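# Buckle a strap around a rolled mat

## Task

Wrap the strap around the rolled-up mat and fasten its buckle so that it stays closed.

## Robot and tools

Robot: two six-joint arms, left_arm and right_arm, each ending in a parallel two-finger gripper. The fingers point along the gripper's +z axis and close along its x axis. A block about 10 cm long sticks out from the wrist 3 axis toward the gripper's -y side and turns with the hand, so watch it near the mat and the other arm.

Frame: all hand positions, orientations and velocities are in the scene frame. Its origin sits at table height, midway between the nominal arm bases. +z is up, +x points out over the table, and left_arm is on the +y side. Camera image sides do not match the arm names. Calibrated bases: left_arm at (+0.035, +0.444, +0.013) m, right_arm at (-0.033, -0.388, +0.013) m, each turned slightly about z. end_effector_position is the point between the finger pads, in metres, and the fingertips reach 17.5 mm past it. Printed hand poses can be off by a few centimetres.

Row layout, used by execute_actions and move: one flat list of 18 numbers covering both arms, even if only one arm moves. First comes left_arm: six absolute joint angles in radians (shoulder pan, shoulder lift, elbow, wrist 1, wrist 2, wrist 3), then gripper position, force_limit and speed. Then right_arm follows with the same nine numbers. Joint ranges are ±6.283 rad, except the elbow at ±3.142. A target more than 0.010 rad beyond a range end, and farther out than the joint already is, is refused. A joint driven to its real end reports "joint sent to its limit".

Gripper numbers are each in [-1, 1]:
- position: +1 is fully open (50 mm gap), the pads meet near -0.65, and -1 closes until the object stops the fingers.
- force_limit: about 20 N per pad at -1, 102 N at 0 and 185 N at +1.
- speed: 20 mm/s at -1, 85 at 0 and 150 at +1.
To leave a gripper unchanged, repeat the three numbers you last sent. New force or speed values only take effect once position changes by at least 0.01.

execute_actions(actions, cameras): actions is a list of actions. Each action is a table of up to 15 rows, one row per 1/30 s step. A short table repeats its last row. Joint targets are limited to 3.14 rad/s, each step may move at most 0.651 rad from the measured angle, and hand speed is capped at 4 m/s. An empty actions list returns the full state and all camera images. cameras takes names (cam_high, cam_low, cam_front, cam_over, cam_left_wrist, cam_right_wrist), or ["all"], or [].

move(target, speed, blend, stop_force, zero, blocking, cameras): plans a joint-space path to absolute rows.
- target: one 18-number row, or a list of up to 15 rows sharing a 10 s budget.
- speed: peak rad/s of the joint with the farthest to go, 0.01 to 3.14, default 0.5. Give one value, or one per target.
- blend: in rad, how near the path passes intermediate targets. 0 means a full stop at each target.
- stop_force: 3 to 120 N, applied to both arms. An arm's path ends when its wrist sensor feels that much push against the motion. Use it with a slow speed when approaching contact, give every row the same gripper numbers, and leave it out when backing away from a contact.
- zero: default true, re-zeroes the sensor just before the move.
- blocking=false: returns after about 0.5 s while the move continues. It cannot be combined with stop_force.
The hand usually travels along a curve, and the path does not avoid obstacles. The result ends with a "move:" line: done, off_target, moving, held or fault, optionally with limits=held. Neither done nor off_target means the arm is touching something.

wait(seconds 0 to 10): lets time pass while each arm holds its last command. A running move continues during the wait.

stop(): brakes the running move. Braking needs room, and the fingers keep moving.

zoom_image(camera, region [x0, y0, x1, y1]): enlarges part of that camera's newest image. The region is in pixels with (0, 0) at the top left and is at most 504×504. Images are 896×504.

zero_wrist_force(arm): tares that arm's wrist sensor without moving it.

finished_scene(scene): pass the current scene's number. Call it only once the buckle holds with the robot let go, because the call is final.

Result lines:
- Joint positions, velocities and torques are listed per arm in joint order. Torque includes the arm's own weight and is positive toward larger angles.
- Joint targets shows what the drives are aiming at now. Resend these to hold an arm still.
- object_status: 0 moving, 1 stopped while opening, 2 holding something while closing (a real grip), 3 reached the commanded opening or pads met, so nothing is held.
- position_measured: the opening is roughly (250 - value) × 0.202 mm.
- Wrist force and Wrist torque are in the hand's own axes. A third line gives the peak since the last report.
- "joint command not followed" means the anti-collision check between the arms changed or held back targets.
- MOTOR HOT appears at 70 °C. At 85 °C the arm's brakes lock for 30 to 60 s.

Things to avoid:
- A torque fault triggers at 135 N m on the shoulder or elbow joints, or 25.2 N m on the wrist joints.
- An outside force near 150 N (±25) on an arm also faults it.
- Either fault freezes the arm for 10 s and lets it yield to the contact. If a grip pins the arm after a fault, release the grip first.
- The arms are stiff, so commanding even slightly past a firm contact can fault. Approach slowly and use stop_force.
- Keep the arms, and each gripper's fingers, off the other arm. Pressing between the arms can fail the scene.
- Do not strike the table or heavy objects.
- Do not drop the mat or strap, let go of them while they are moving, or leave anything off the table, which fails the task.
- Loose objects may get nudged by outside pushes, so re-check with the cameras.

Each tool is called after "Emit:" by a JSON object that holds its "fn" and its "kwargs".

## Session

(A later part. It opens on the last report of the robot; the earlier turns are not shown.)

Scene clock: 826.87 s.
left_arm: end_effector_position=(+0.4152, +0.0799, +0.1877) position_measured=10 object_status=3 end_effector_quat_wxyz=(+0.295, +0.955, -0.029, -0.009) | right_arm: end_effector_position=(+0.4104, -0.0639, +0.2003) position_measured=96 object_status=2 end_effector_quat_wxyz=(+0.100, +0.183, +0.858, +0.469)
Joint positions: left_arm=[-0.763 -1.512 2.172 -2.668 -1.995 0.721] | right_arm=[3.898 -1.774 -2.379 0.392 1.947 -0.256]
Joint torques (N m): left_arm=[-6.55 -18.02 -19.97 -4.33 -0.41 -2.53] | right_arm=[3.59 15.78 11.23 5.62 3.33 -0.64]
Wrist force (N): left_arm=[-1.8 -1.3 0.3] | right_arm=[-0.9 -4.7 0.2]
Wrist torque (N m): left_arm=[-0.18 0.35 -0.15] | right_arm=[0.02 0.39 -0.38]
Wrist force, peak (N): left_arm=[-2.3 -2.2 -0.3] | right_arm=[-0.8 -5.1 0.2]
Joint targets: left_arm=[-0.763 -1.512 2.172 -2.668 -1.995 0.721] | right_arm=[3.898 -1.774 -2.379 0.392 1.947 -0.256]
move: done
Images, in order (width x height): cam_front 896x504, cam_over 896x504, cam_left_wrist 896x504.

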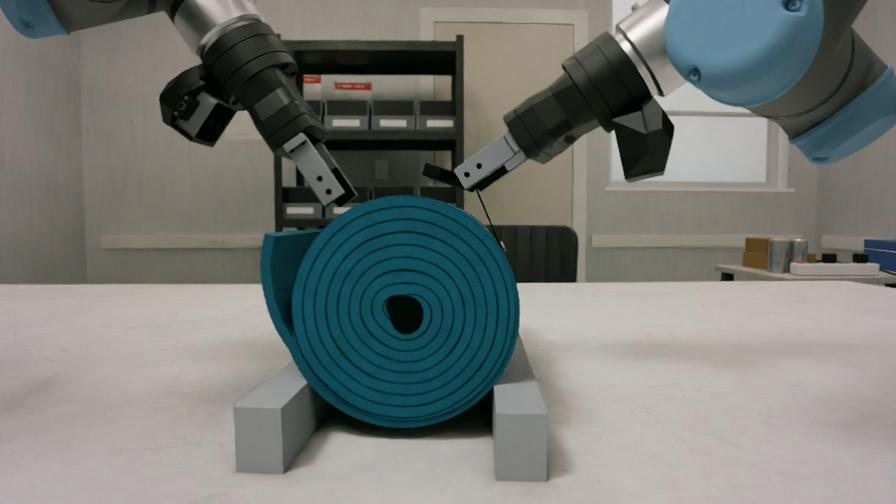

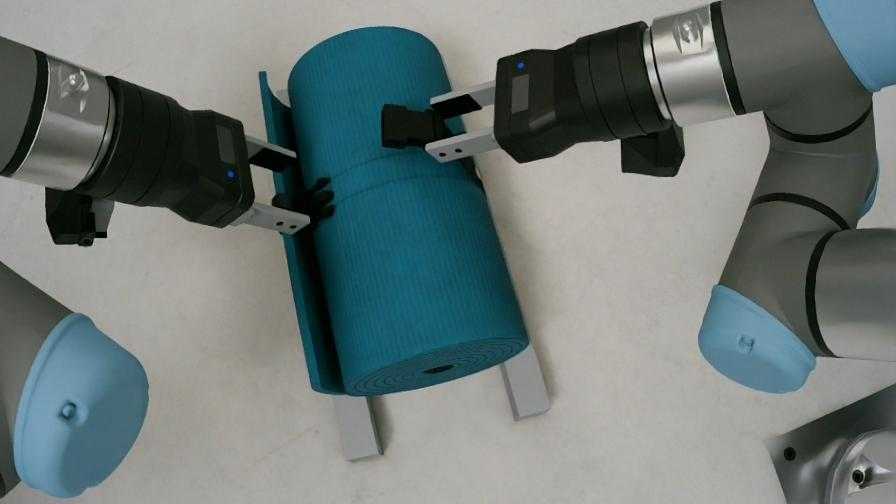

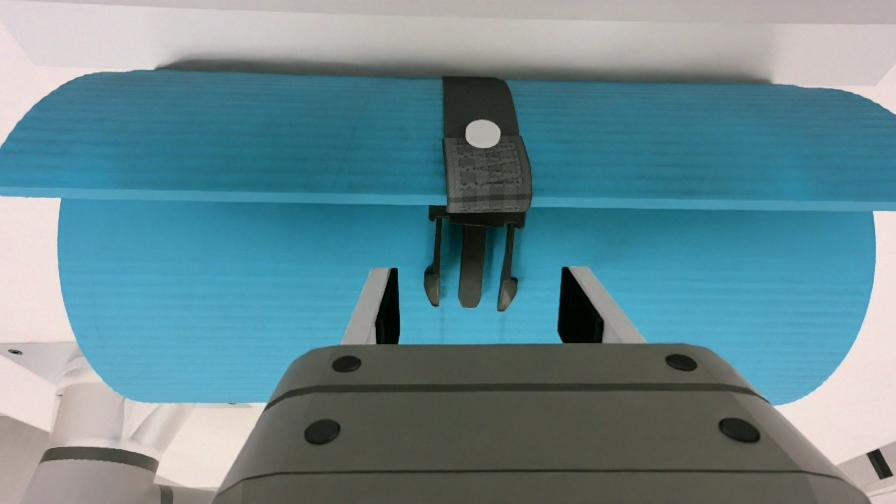

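Emit:
{"fn": "move", "kwargs": {"target": [-0.7567,-1.5121,2.1794,-2.6737,-1.9973,0.726,0.8,1,-0.8, 3.898,-1.7742,-2.3788,0.3918,1.9472,-0.256,-1,0.1,-1], "speed": 0.2}}

Emit:
{"fn": "move", "kwargs": {"target": [-0.7887,-1.4337,2.193,-2.7786,-1.9835,0.699,0.8,1,-0.8, 3.898,-1.7742,-2.3788,0.3918,1.9472,-0.256,-1,0.1,-1], "speed": 0.06, "stop_force": 8, "cameras": ["cam_front","cam_left_wrist","cam_over"]}}

Emit:
{"fn": "zoom_image", "kwargs": {"camera": "cam_left_wrist", "region": [330, 150, 630, 400]}}

Emit:
{"fn": "zoom_image", "kwargs": {"camera": "cam_front", "region": [250, 130, 500, 290]}}

Scene clock: 844.50 s.
left_arm: end_effector_position=(+0.4152, +0.0834, +0.1849) position_measured=32 object_status=3 end_effector_quat_wxyz=(+0.295, +0.955, -0.028, -0.009) | right_arm: end_effector_position=(+0.4104, -0.0639, +0.2003) position_measured=96 object_status=2 end_effector_quat_wxyz=(+0.100, +0.183, +0.858, +0.469)
Joint positions: left_arm=[-0.757 -1.512 2.18 -2.674 -1.997 0.726] | right_arm=[3.898 -1.774 -2.379 0.392 1.947 -0.256]
Joint torques (N m): left_arm=[2.99 -17.88 -21.89 -4.9 -2.04 1.52] | right_arm=[3.04 16.18 11.11 5.47 3.31 -0.6]
Wrist force (N): left_arm=[-1.9 -1.3 0.3] | right_arm=[-1.0 -4.8 0.0]
Wrist torque (N m): left_arm=[-0.17 0.36 -0.19] | right_arm=[0.02 0.41 -0.38]
Wrist force, peak (N): left_arm=[-2.0 -1.7 0.2] | right_arm=[-1.0 -5.1 0.4]
Joint targets: left_arm=[-0.757 -1.512 2.179 -2.674 -1.997 0.726] | right_arm=[3.898 -1.774 -2.379 0.392 1.947 -0.256]
move: done

Scene clock: 847.17 s.
left_arm: end_effector_position=(+0.4144, +0.0658, +0.1579) position_measured=32 object_status=3 end_effector_quat_wxyz=(+0.295, +0.955, -0.030, -0.008) | right_arm: end_effector_position=(+0.4104, -0.0639, +0.2003) position_measured=96 object_status=2 end_effector_quat_wxyz=(+0.100, +0.183, +0.858, +0.469)
Joint positions: left_arm=[-0.786 -1.44 2.192 -2.771 -1.985 0.701] | right_arm=[3.898 -1.774 -2.379 0.392 1.947 -0.256]
Joint torques (N m): left_arm=[7.25 -25.52 -25.61 -4.89 -2.54 2.36] | right_arm=[2.93 16.23 11.2 5.32 3.35 -0.5]
Wrist force (N): left_arm=[-0.5 -1.8 -6.4] | right_arm=[-1.0 -4.6 0.3]
Wrist torque (N m): left_arm=[-0.25 0.19 -0.09] | right_arm=[0.06 0.41 -0.39]
Wrist force, peak (N): left_arm=[-3.4 -5.3 -27.0] | right_arm=[-0.8 -5.1 0.3]
Joint targets: left_arm=[-0.786 -1.440 2.192 -2.771 -1.985 0.701] | right_arm=[3.898 -1.774 -2.379 0.392 1.947 -0.256]
move: contact (left_arm)
Images, in order (width x height): cam_front 896x504, cam_over 896x504, cam_left_wrist 896x504.

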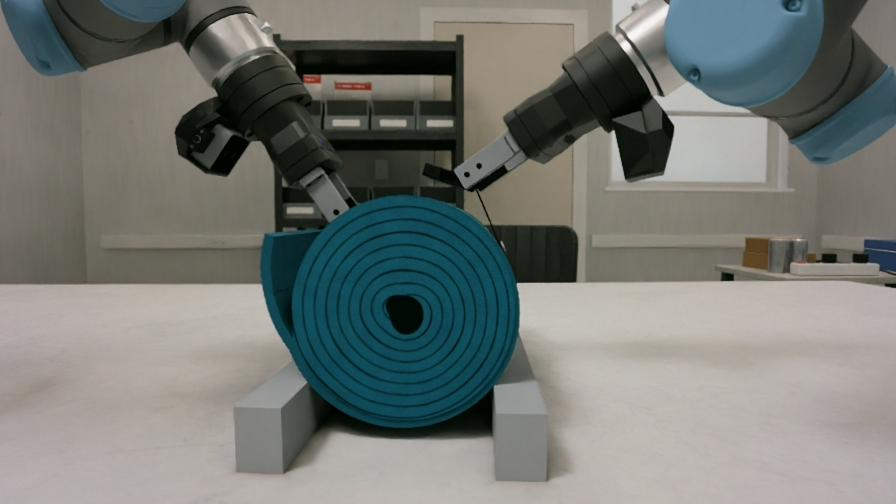

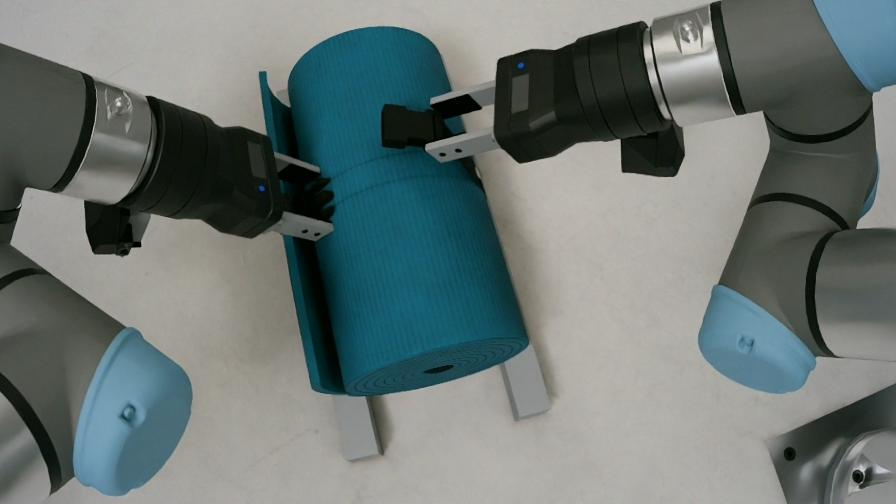

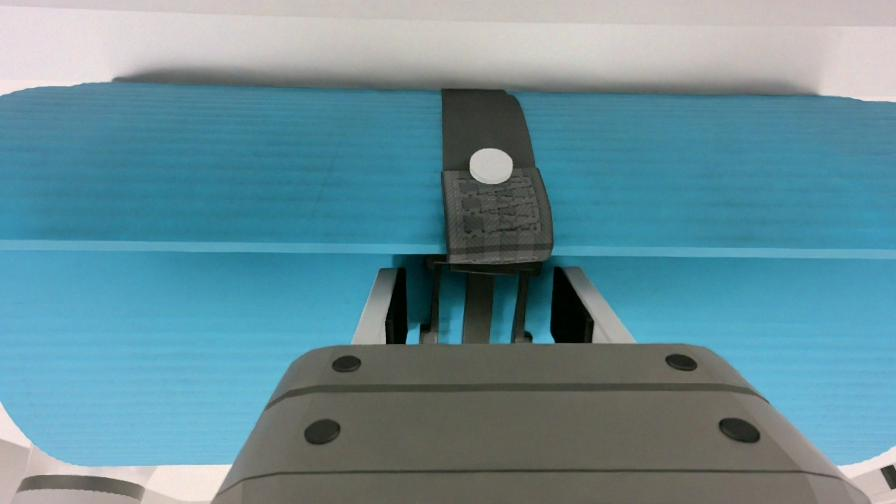

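Scaled by 1.680.

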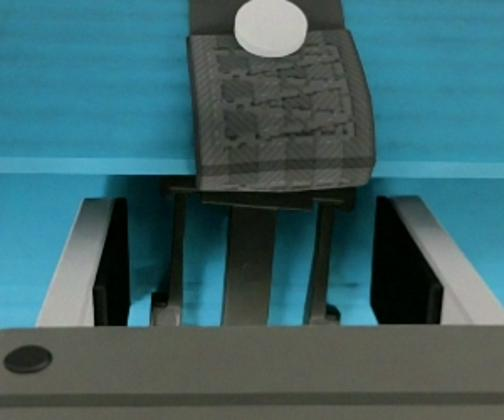

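Scaled by 2.016.

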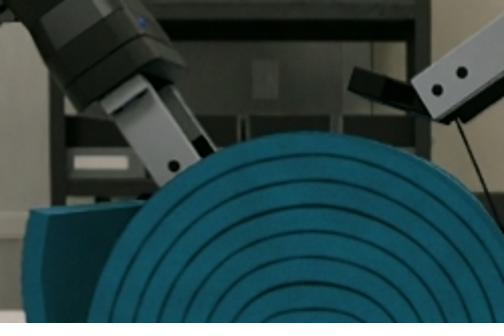

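Emit:
{"fn": "move", "kwargs": {"target": [-0.7767,-1.4436,2.2014,-2.7728,-1.989,0.7094,0.8,1,-0.8, 3.898,-1.7742,-2.3788,0.3918,1.9472,-0.256,-1,0.1,-1], "speed": 0.05, "stop_force": 20, "cameras": ["cam_left_wrist"]}}

Emit:
{"fn": "zoom_image", "kwargs": {"camera": "cam_left_wrist", "region": [330, 150, 630, 400]}}

Scene clock: 855.00 s.
left_arm: end_effector_position=(+0.4146, +0.0716, +0.1563) position_measured=32 object_status=3 end_effector_quat_wxyz=(+0.296, +0.955, -0.030, -0.008) | right_arm: end_effector_position=(+0.4104, -0.0639, +0.2003) position_measured=96 object_status=2 end_effector_quat_wxyz=(+0.100, +0.183, +0.858, +0.469)
Joint positions: left_arm=[-0.777 -1.444 2.201 -2.773 -1.989 0.709] | right_arm=[3.898 -1.774 -2.379 0.392 1.947 -0.256]
Joint torques (N m): left_arm=[-7.5 -24.39 -26.65 -3.07 0.8 -2.55] | right_arm=[2.75 15.91 11.07 5.14 3.29 -0.52]
Wrist force (N): left_arm=[-1.8 -1.2 0.1] | right_arm=[-1.1 -4.6 0.1]
Wrist torque (N m): left_arm=[-0.15 0.34 -0.18] | right_arm=[0.04 0.43 -0.38]
Wrist force, peak (N): left_arm=[-0.5 -1.6 -6.8] | right_arm=[-1.0 -5.1 0.2]
Joint targets: left_arm=[-0.777 -1.444 2.201 -2.773 -1.989 0.709] | right_arm=[3.898 -1.774 -2.379 0.392 1.947 -0.256]
move: done
Images, in order (width x height): cam_left_wrist 896x504.

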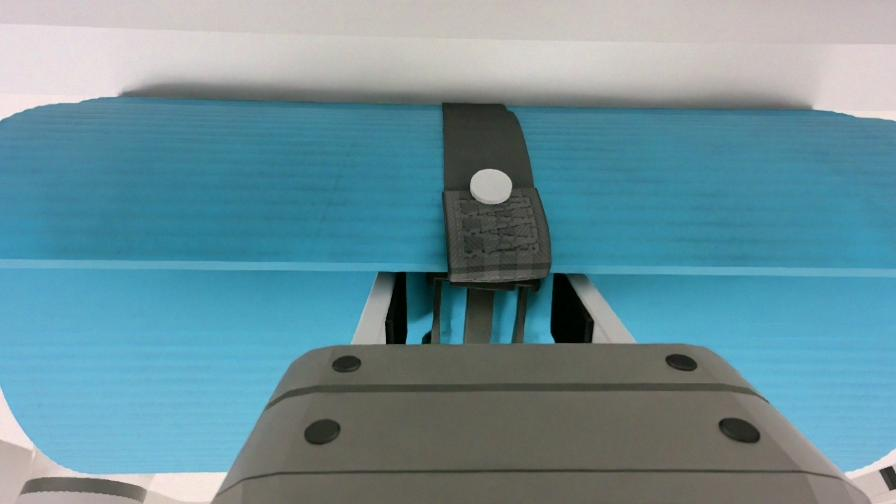

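Scaled by 1.680.

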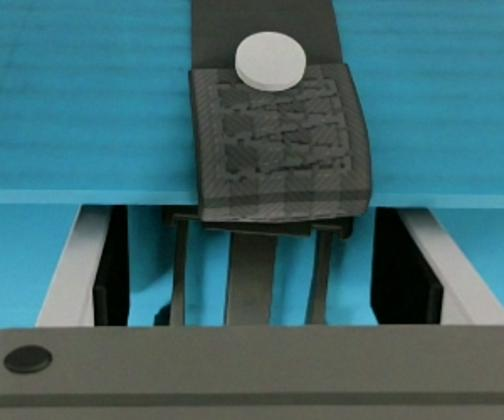

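Emit:
{"fn": "move", "kwargs": {"target": [-0.7767,-1.4436,2.2014,-2.7728,-1.989,0.7094,-1,0.3,-1, 3.898,-1.7742,-2.3788,0.3918,1.9472,-0.256,-1,0.1,-1], "speed": 0.05, "cameras": ["cam_left_wrist"]}}

Emit:
{"fn": "zoom_image", "kwargs": {"camera": "cam_left_wrist", "region": [330, 150, 630, 400]}}

Scene clock: 858.43 s.
left_arm: end_effector_position=(+0.4146, +0.0716, +0.1563) position_measured=101 object_status=2 end_effector_quat_wxyz=(+0.296, +0.955, -0.030, -0.008) | right_arm: end_effector_position=(+0.4104, -0.0639, +0.2003) position_measured=96 object_status=2 end_effector_quat_wxyz=(+0.100, +0.183, +0.858, +0.469)
Joint positions: left_arm=[-0.777 -1.444 2.201 -2.773 -1.989 0.709] | right_arm=[3.898 -1.774 -2.379 0.392 1.947 -0.256]
Joint torques (N m): left_arm=[-7.67 -23.64 -25.97 -1.97 0.67 -2.51] | right_arm=[2.52 16.52 11.62 5.08 3.26 -0.59]
Wrist force (N): left_arm=[-1.9 -1.3 0.2] | right_arm=[-1.1 -4.6 0.2]
Wrist torque (N m): left_arm=[-0.17 0.36 -0.19] | right_arm=[0.02 0.42 -0.39]
Wrist force, peak (N): left_arm=[-2.2 -1.5 0.3] | right_arm=[-0.9 -5.1 0.2]
Joint targets: left_arm=[-0.777 -1.444 2.201 -2.773 -1.989 0.709] | right_arm=[3.898 -1.774 -2.379 0.392 1.947 -0.256]
move: done
Images, in order (width x height): cam_left_wrist 896x504.

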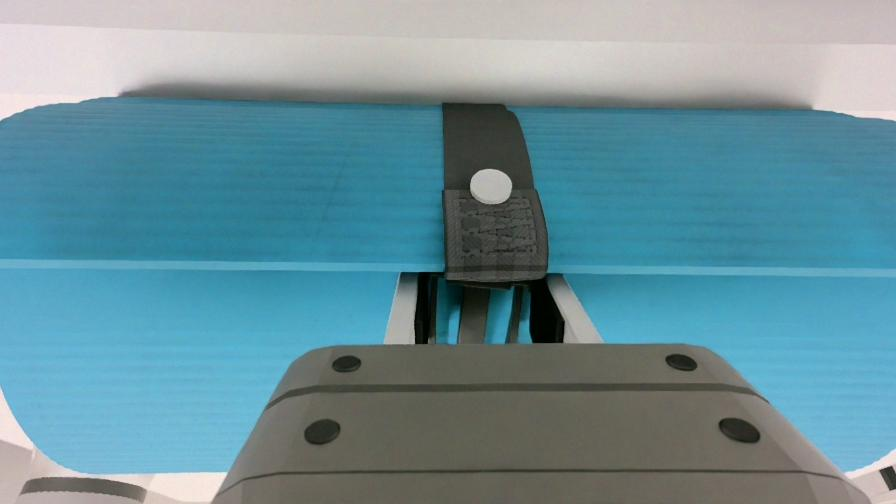

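Scaled by 1.680.

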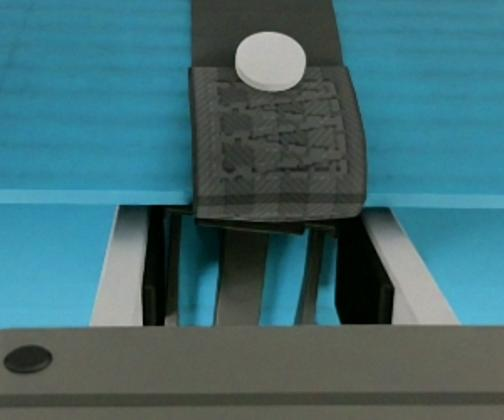

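Emit:
{"fn": "move", "kwargs": {"target": [-0.7767,-1.4436,2.2014,-2.7728,-1.989,0.7094,0.8,0.3,-1, 3.898,-1.7742,-2.3788,0.3918,1.9472,-0.256,-1,0.1,-1]}}

Emit:
{"fn": "move", "kwargs": {"target": [-0.7777,-1.4255,2.2128,-2.8025,-1.9886,0.7087,0.8,0.3,-1, 3.898,-1.7742,-2.3788,0.3918,1.9472,-0.256,-1,0.1,-1], "speed": 0.04, "stop_force": 20, "cameras": ["cam_left_wrist"]}}

Emit:
{"fn": "zoom_image", "kwargs": {"camera": "cam_left_wrist", "region": [330, 150, 630, 400]}}

Scene clock: 870.10 s.
left_arm: end_effector_position=(+0.4146, +0.0716, +0.1563) position_measured=32 object_status=3 end_effector_quat_wxyz=(+0.296, +0.955, -0.030, -0.008) | right_arm: end_effector_position=(+0.4104, -0.0639, +0.2003) position_measured=96 object_status=2 end_effector_quat_wxyz=(+0.100, +0.183, +0.858, +0.469)
Joint positions: left_arm=[-0.777 -1.444 2.201 -2.773 -1.989 0.709] | right_arm=[3.898 -1.774 -2.379 0.392 1.947 -0.256]
Joint torques (N m): left_arm=[-7 -23.78 -25.24 -1.97 0.26 -2.51] | right_arm=[2.13 16.18 11.41 4.82 3.21 -0.67]
Wrist force (N): left_arm=[-1.8 -1.4 0.1] | right_arm=[-1.1 -4.5 0.1]
Wrist torque (N m): left_arm=[-0.18 0.33 -0.19] | right_arm=[0.04 0.44 -0.39]
Wrist force, peak (N): left_arm=[-2.0 -1.5 0.1] | right_arm=[-1.0 -5.0 0.4]
Joint targets: left_arm=[-0.777 -1.444 2.201 -2.773 -1.989 0.709] | right_arm=[3.898 -1.774 -2.379 0.392 1.947 -0.256]
move: done

Scene clock: 871.63 s.
left_arm: end_effector_position=(+0.4142, +0.0715, +0.1499) position_measured=32 object_status=3 end_effector_quat_wxyz=(+0.296, +0.955, -0.030, -0.008) | right_arm: end_effector_position=(+0.4104, -0.0639, +0.2003) position_measured=96 object_status=2 end_effector_quat_wxyz=(+0.100, +0.183, +0.858, +0.469)
Joint positions: left_arm=[-0.777 -1.431 2.209 -2.793 -1.989 0.709] | right_arm=[3.898 -1.774 -2.379 0.392 1.947 -0.256]
Joint torques (N m): left_arm=[-1.56 -27.19 -22.42 -2.89 -0.28 0.13] | right_arm=[2.49 16.47 11.54 4.77 3.22 -0.6]
Wrist force (N): left_arm=[-0.9 -2.6 -22.5] | right_arm=[-0.9 -4.8 0.3]
Wrist torque (N m): left_arm=[-0.39 -0.22 -0.13] | right_arm=[0.05 0.40 -0.39]
Wrist force, peak (N): left_arm=[-1.6 0.1 -31.3] | right_arm=[-0.8 -5.0 0.3]
Joint targets: left_arm=[-0.777 -1.431 2.209 -2.793 -1.989 0.709] | right_arm=[3.898 -1.774 -2.379 0.392 1.947 -0.256]
move: contact (left_arm)
Images, in order (width x height): cam_left_wrist 896x504.

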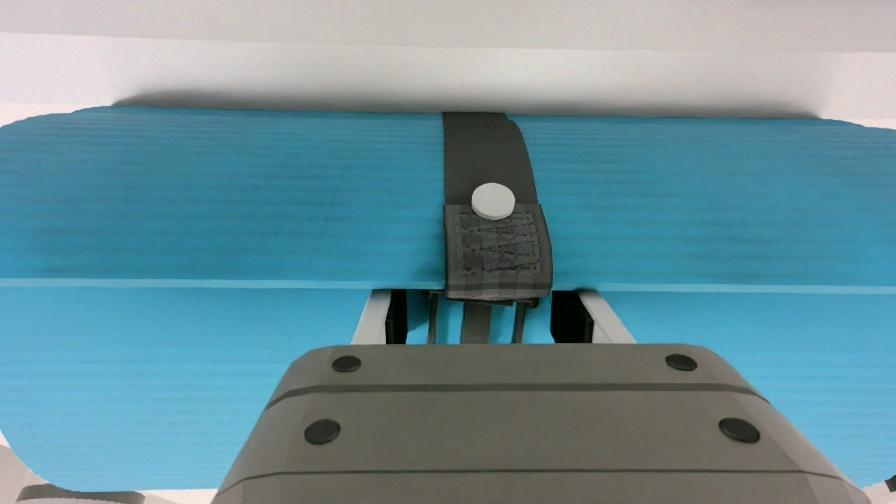

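Scaled by 1.680.

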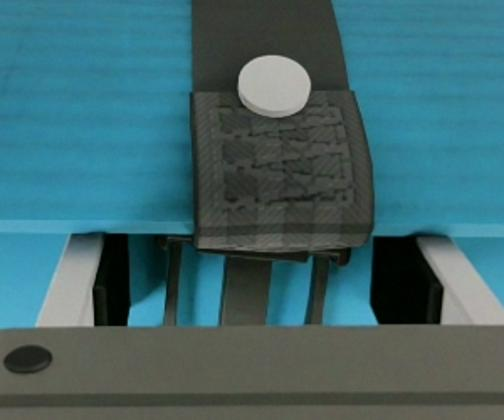

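Emit:
{"fn": "move", "kwargs": {"target": [-0.777,-1.431,2.209,-2.793,-1.989,0.709,-1,0.3,-1, 3.898,-1.7742,-2.3788,0.3918,1.9472,-0.256,-1,0.1,-1], "cameras": ["cam_left_wrist"]}}

Emit:
{"fn": "zoom_image", "kwargs": {"camera": "cam_left_wrist", "region": [330, 150, 630, 400]}}

Scene clock: 878.27 s.
left_arm: end_effector_position=(+0.4143, +0.0716, +0.1498) position_measured=91 object_status=2 end_effector_quat_wxyz=(+0.296, +0.955, -0.030, -0.009) | right_arm: end_effector_position=(+0.4104, -0.0639, +0.2003) position_measured=96 object_status=2 end_effector_quat_wxyz=(+0.100, +0.183, +0.858, +0.469)
Joint positions: left_arm=[-0.777 -1.431 2.209 -2.793 -1.989 0.709] | right_arm=[3.898 -1.774 -2.379 0.392 1.947 -0.256]
Joint torques (N m): left_arm=[6.36 -15.98 -29.37 -5.55 1.8 1.54] | right_arm=[1.56 16.37 12.02 4.59 3.21 -0.62]
Wrist force (N): left_arm=[-11.1 -9.0 -14.7] | right_arm=[-1.1 -4.9 0.4]
Wrist torque (N m): left_arm=[-0.32 -0.01 0.06] | right_arm=[0.03 0.43 -0.38]
Wrist force, peak (N): left_arm=[-12.7 -5.2 -22.4] | right_arm=[-0.9 -5.1 0.2]
Joint targets: left_arm=[-0.777 -1.431 2.209 -2.793 -1.989 0.709] | right_arm=[3.898 -1.774 -2.379 0.392 1.947 -0.256]
move: done
Images, in order (width x height): cam_left_wrist 896x504.

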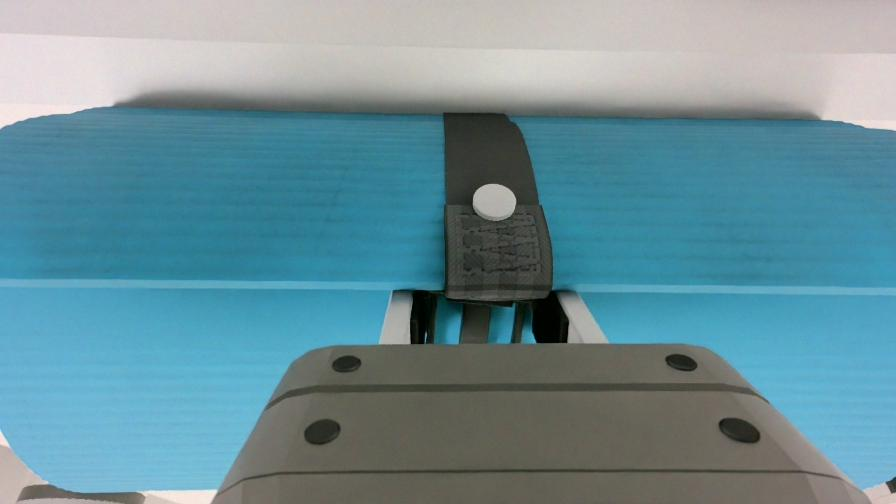

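Scaled by 1.680.

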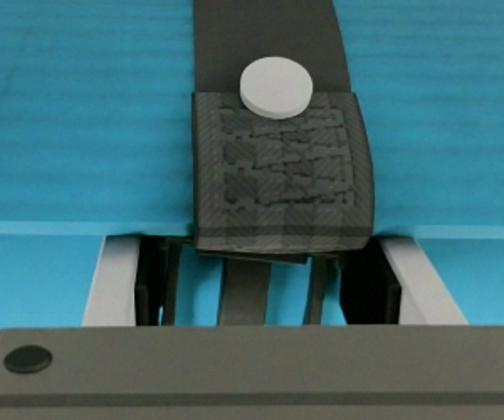

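Emit:
{"fn": "move", "kwargs": {"target": [-0.7858,-1.49,2.1577,-2.6866,-1.9848,0.70,-1,0.3,-1, 3.898,-1.7742,-2.3788,0.3918,1.9472,-0.256,-1,0.1,-1], "speed": 0.1, "cameras": ["cam_left_wrist","cam_front","cam_over"]}}

Emit:
{"fn": "zoom_image", "kwargs": {"camera": "cam_left_wrist", "region": [330, 150, 630, 400]}}

Emit:
{"fn": "zoom_image", "kwargs": {"camera": "cam_front", "region": [320, 130, 500, 230]}}

Emit:
{"fn": "zoom_image", "kwargs": {"camera": "cam_over", "region": [270, 120, 430, 240]}}

Scene clock: 888.47 s.
left_arm: end_effector_position=(+0.4148, +0.0655, +0.1855) position_measured=91 object_status=2 end_effector_quat_wxyz=(+0.296, +0.955, -0.030, -0.008) end_effector_velocity=(+0.000, +0.000, -0.001) end_effector_angular_velocity=(-0.001, +0.000, +0.000) | right_arm: end_effector_position=(+0.4104, -0.0639, +0.2003) position_measured=96 object_status=2 end_effector_quat_wxyz=(+0.100, +0.183, +0.858, +0.469)
Joint positions: left_arm=[-0.786 -1.49 2.158 -2.686 -1.985 0.7] | right_arm=[3.898 -1.774 -2.379 0.392 1.947 -0.256]
Joint velocities: left_arm=[0 0.002 0.003 -0.006 -0.001 0] | right_arm=[within noise]
Joint torques (N m): left_arm=[-1.2 -19.77 -15.35 -5.65 0.43 -1.38] | right_arm=[1.71 16.4 11.45 4.44 3.13 -0.58]
Wrist force (N): left_arm=[-2.2 -1.3 0.2] | right_arm=[-1.0 -4.7 0.2]
Wrist torque (N m): left_arm=[-0.16 0.40 -0.06] | right_arm=[0.04 0.42 -0.39]
Wrist force, peak (N): left_arm=[-11.2 -9.0 -15.0] | right_arm=[-0.8 -5.1 0.3]
Joint targets: left_arm=[-0.786 -1.490 2.158 -2.687 -1.985 0.700] | right_arm=[3.898 -1.774 -2.379 0.392 1.947 -0.256]
move: done
Images, in order (width x height): cam_front 896x504, cam_over 896x504, cam_left_wrist 896x504.

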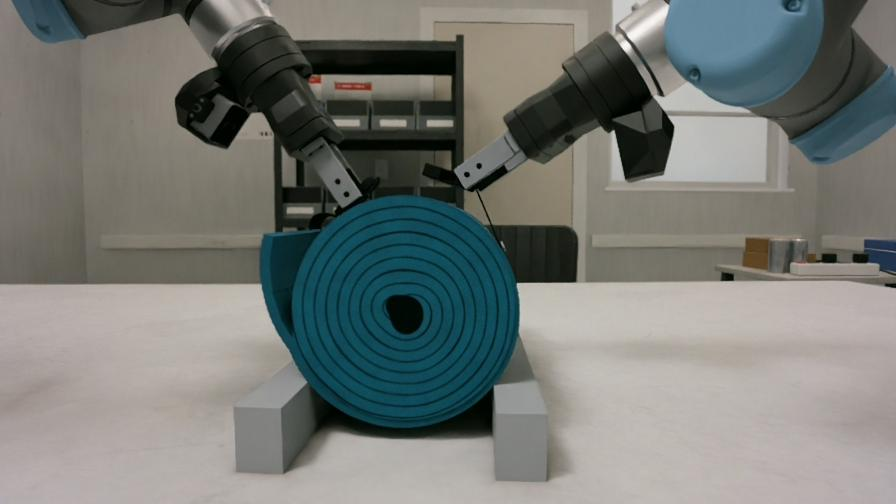

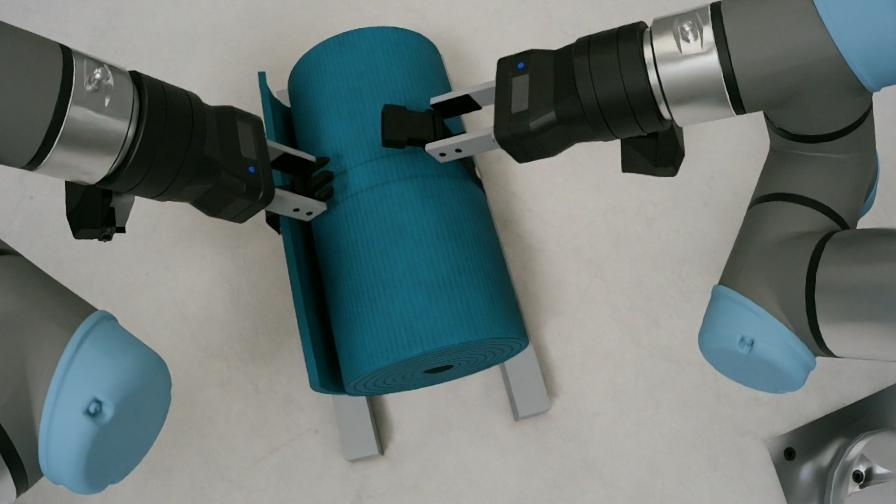

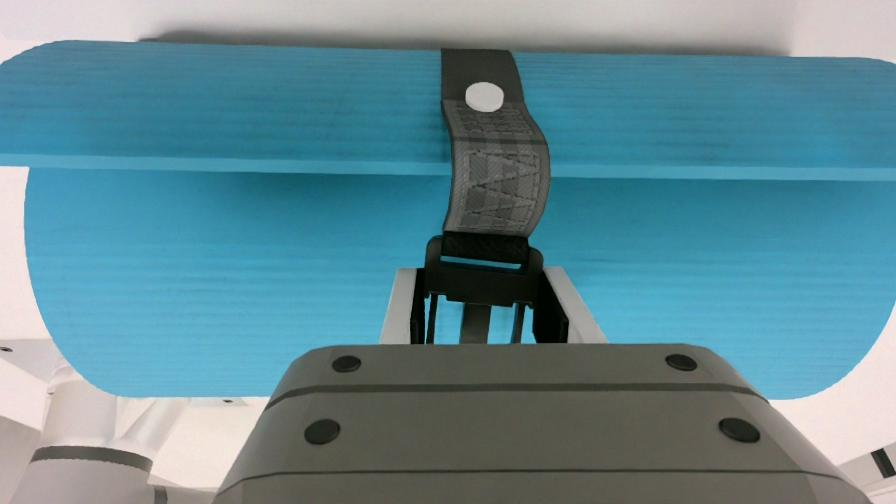

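Scaled by 1.680.

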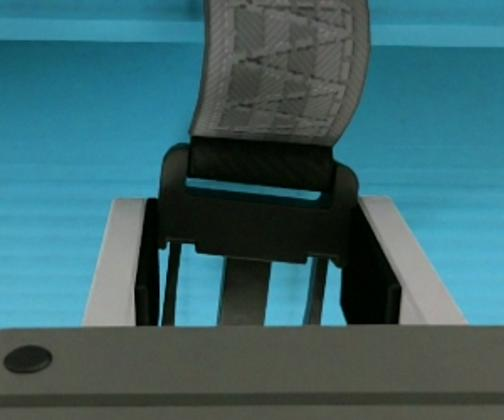

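Scaled by 2.800.

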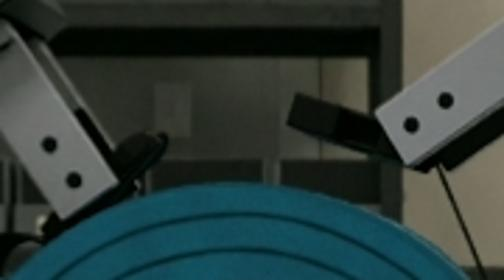

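Scaled by 3.150.

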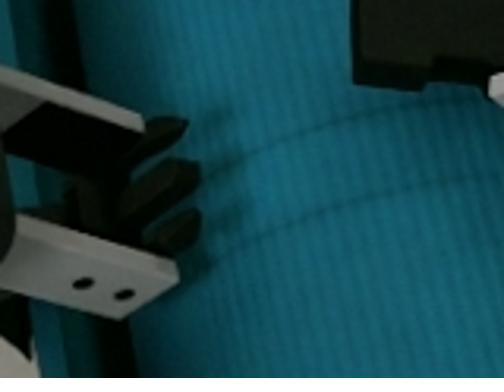

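Emit:
{"fn": "move", "kwargs": {"target": [-1.0021,-1.4307,1.7873,-1.9274,-1.5708,0.5769,-1,0.3,-1, 3.8818,-1.6822,-2.1775,-0.2851,2.0399,-0.6169,-1,0.1,-1], "speed": 0.25, "cameras": ["cam_left_wrist","cam_front","cam_over","cam_low","cam_right_wrist"]}}

Emit:
{"fn": "zoom_image", "kwargs": {"camera": "cam_front", "region": [320, 130, 500, 230]}}

Emit:
{"fn": "zoom_image", "kwargs": {"camera": "cam_over", "region": [290, 110, 450, 220]}}

Emit:
{"fn": "zoom_image", "kwargs": {"camera": "cam_low", "region": [490, 150, 590, 210]}}

Scene clock: 899.47 s.
left_arm: end_effector_position=(+0.4113, +0.0516, +0.2000) position_measured=91 object_status=2 end_effector_quat_wxyz=(+0.000, +1.000, -0.030, +0.000) | right_arm: end_effector_position=(+0.4040, -0.0523, +0.1984) position_measured=96 object_status=2 end_effector_quat_wxyz=(+0.023, +0.061, +0.934, +0.351)
Joint positions: left_arm=[-1.002 -1.431 1.787 -1.928 -1.571 0.577] | right_arm=[3.882 -1.682 -2.177 -0.285 2.04 -0.617]
Joint torques (N m): left_arm=[9.28 -37.69 -18.39 -4.35 -1.09 2.42] | right_arm=[-1.13 16.63 12.7 4.7 -1.21 1.25]
Wrist force (N): left_arm=[-1.8 0.5 -0.1] | right_arm=[-0.9 -3.3 0.7]
Wrist torque (N m): left_arm=[0.13 0.29 0.06] | right_arm=[0.10 0.21 -0.27]
Wrist force, peak (N): left_arm=[-2.2 -2.0 -0.2] | right_arm=[-1.1 -5.1 0.3]
Joint targets: left_arm=[-1.002 -1.431 1.787 -1.927 -1.571 0.577] | right_arm=[3.882 -1.682 -2.178 -0.285 2.040 -0.617]
move: done
Images, in order (width x height): cam_low 896x504, cam_front 896x504, cam_over 896x504, cam_left_wrist 896x504, cam_right_wrist 896x504.

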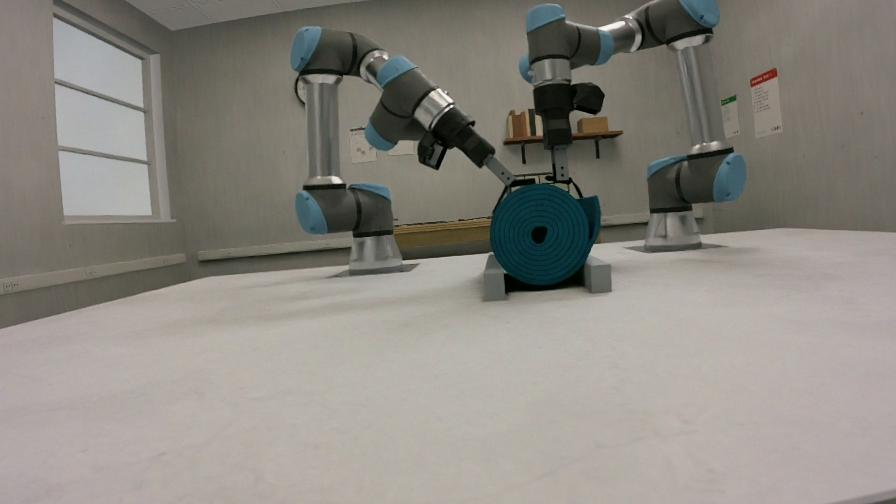

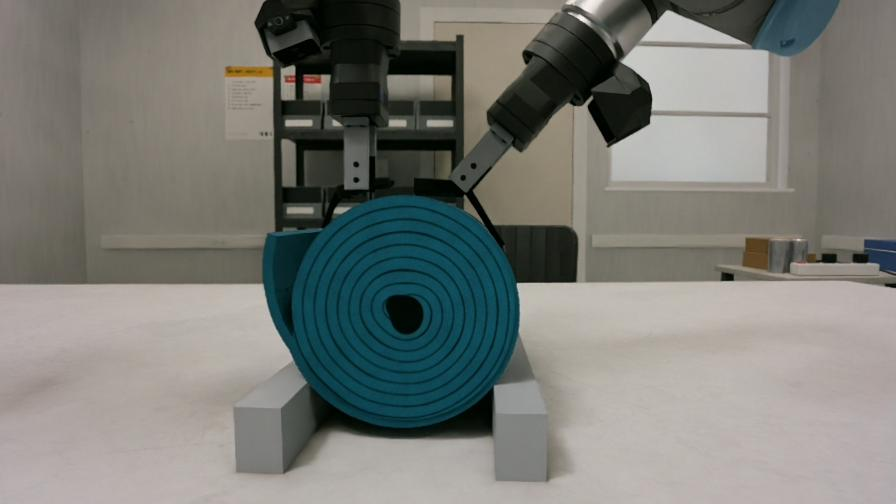

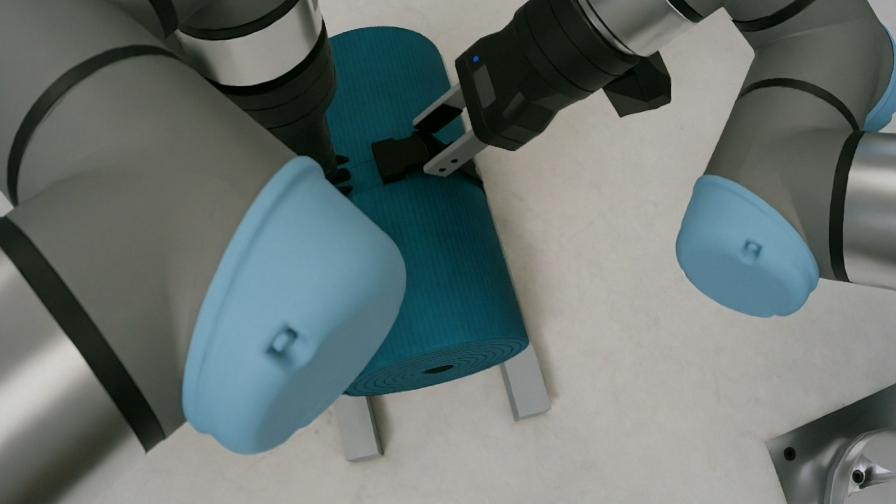

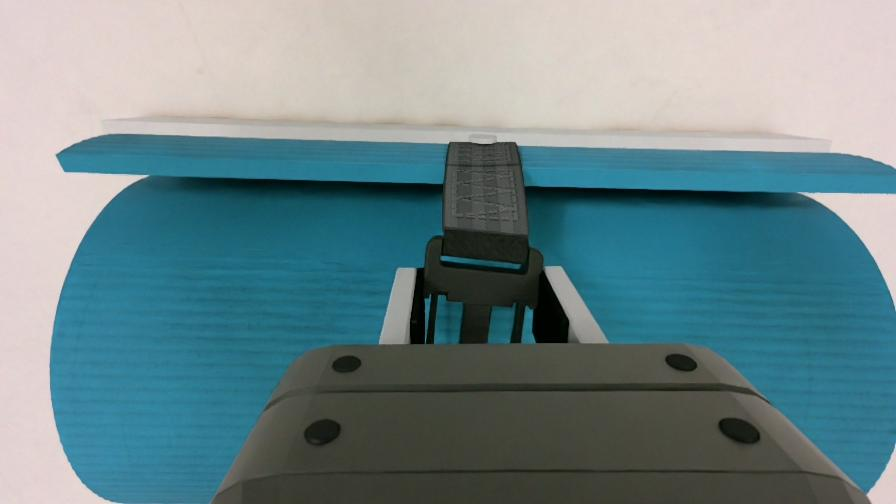

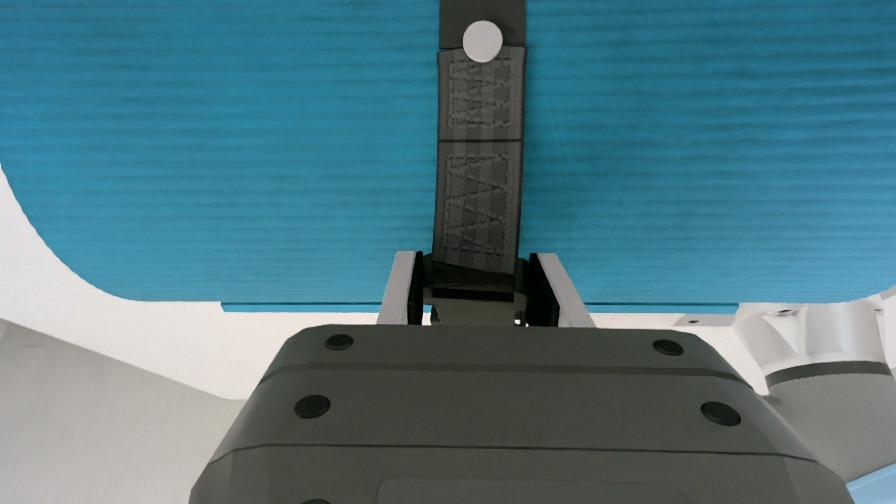

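Scaled by 2.800.

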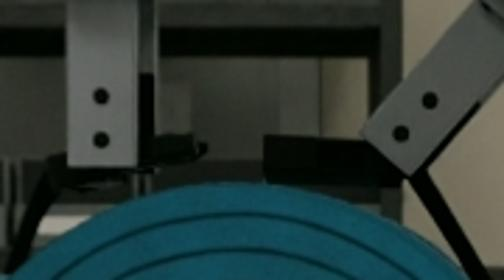

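Scaled by 3.150.

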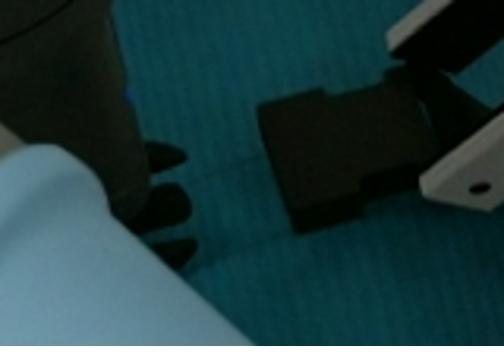

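Scaled by 5.040.

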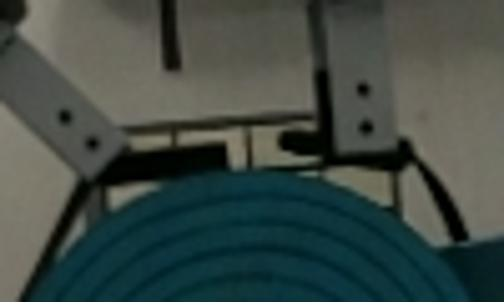

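Emit:
{"fn": "move", "kwargs": {"target": [-1.0279,-1.3874,1.7186,-1.8205,-1.5325,0.4388,-1,0.3,-1, 3.8818,-1.6822,-2.1775,-0.2851,2.0399,-0.6169,-1,0.1,-1], "speed": 0.15, "cameras": ["cam_front","cam_over","cam_low","cam_left_wrist"]}}

Emit:
{"fn": "zoom_image", "kwargs": {"camera": "cam_front", "region": [320, 130, 500, 230]}}

Emit:
{"fn": "zoom_image", "kwargs": {"camera": "cam_over", "region": [310, 120, 430, 200]}}

Emit:
{"fn": "zoom_image", "kwargs": {"camera": "cam_low", "region": [490, 150, 590, 210]}}

Scene clock: 928.10 s.
left_arm: end_effector_position=(+0.4099, +0.0466, +0.1993) position_measured=91 object_status=2 end_effector_quat_wxyz=(-0.045, +0.999, +0.025, -0.001) | right_arm: end_effector_position=(+0.4040, -0.0523, +0.1982) position_measured=96 object_status=2 end_effector_quat_wxyz=(+0.023, +0.061, +0.934, +0.351)
Joint positions: left_arm=[-1.028 -1.387 1.719 -1.82 -1.532 0.439] | right_arm=[3.882 -1.682 -2.178 -0.285 2.04 -0.617]
Joint torques (N m): left_arm=[7.74 -43.79 -17.64 -5.22 -1.27 2.52] | right_arm=[4.74 16.17 12.25 3.33 -1.31 -0.56]
Wrist force (N): left_arm=[-1.6 0.5 0.3] | right_arm=[-0.9 -3.2 0.3]
Wrist torque (N m): left_arm=[0.12 0.31 0.00] | right_arm=[0.07 0.21 -0.27]
Wrist force, peak (N): left_arm=[-1.9 0.6 -0.2] | right_arm=[-1.0 -3.6 0.6]
Joint targets: left_arm=[-1.028 -1.387 1.719 -1.821 -1.532 0.439] | right_arm=[3.882 -1.682 -2.178 -0.285 2.040 -0.617]
move: done
Images, in order (width x height): cam_low 896x504, cam_front 896x504, cam_over 896x504, cam_left_wrist 896x504.

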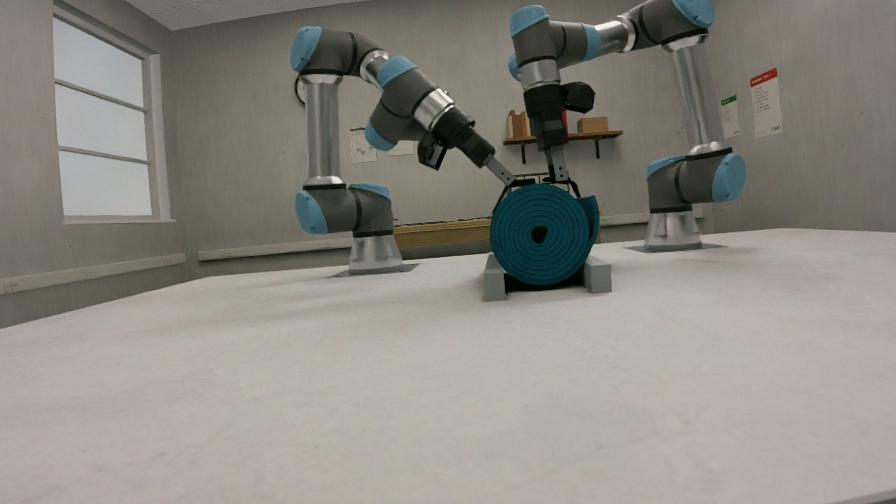

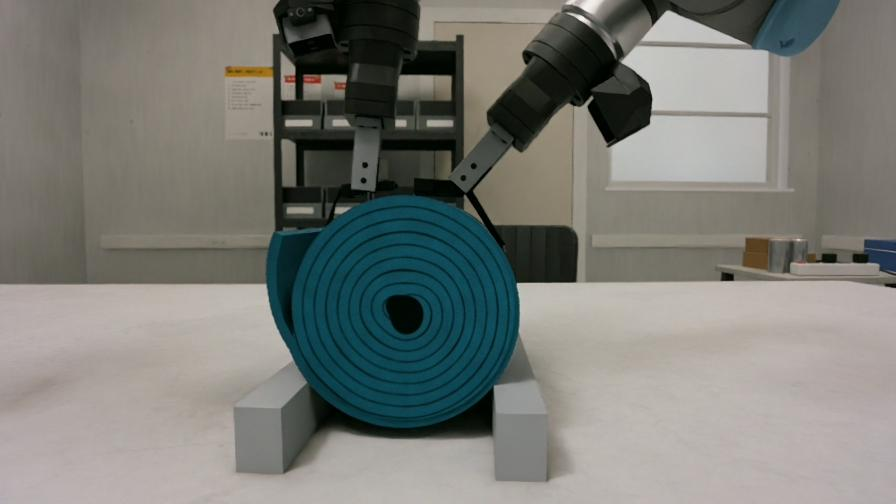

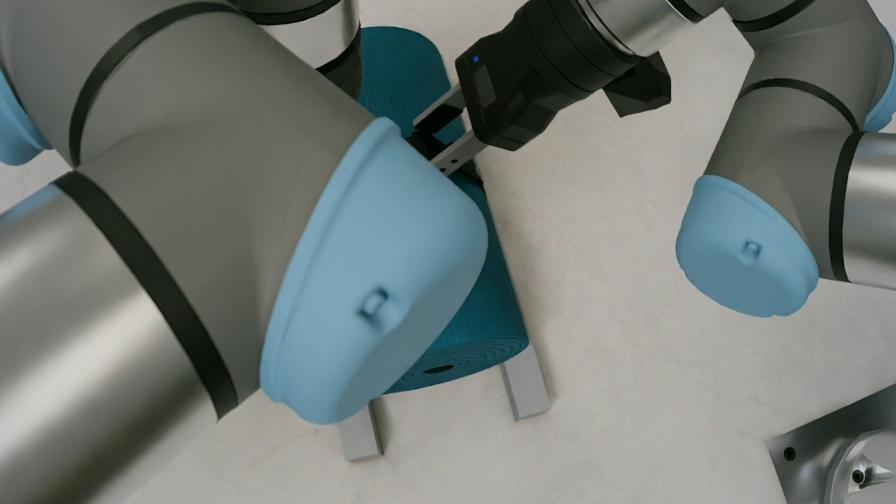

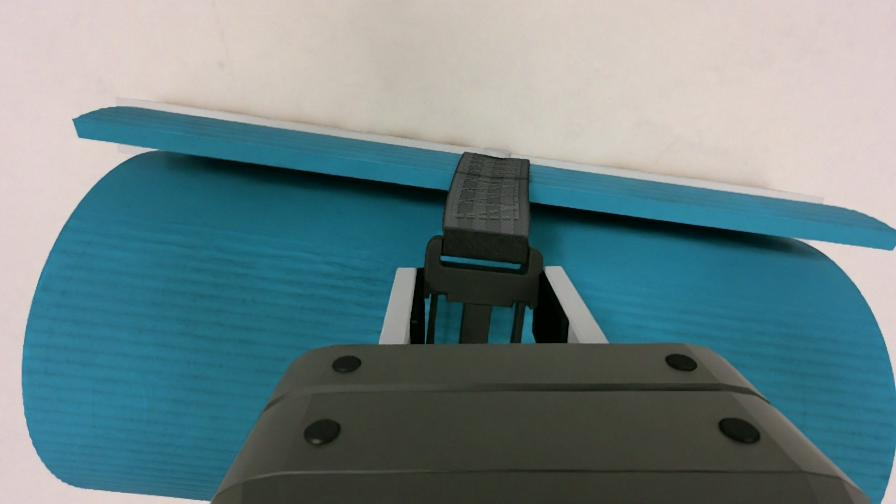

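Scaled by 2.800.

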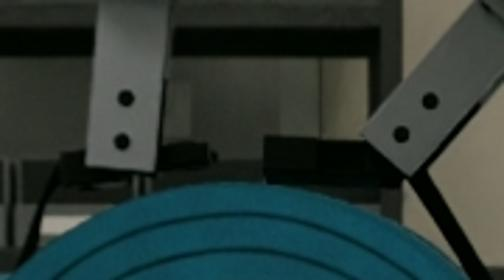

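Scaled by 4.200.

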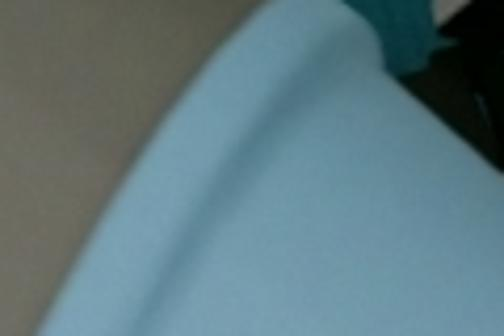

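Scaled by 5.040.

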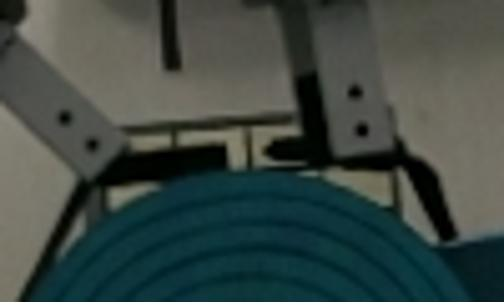

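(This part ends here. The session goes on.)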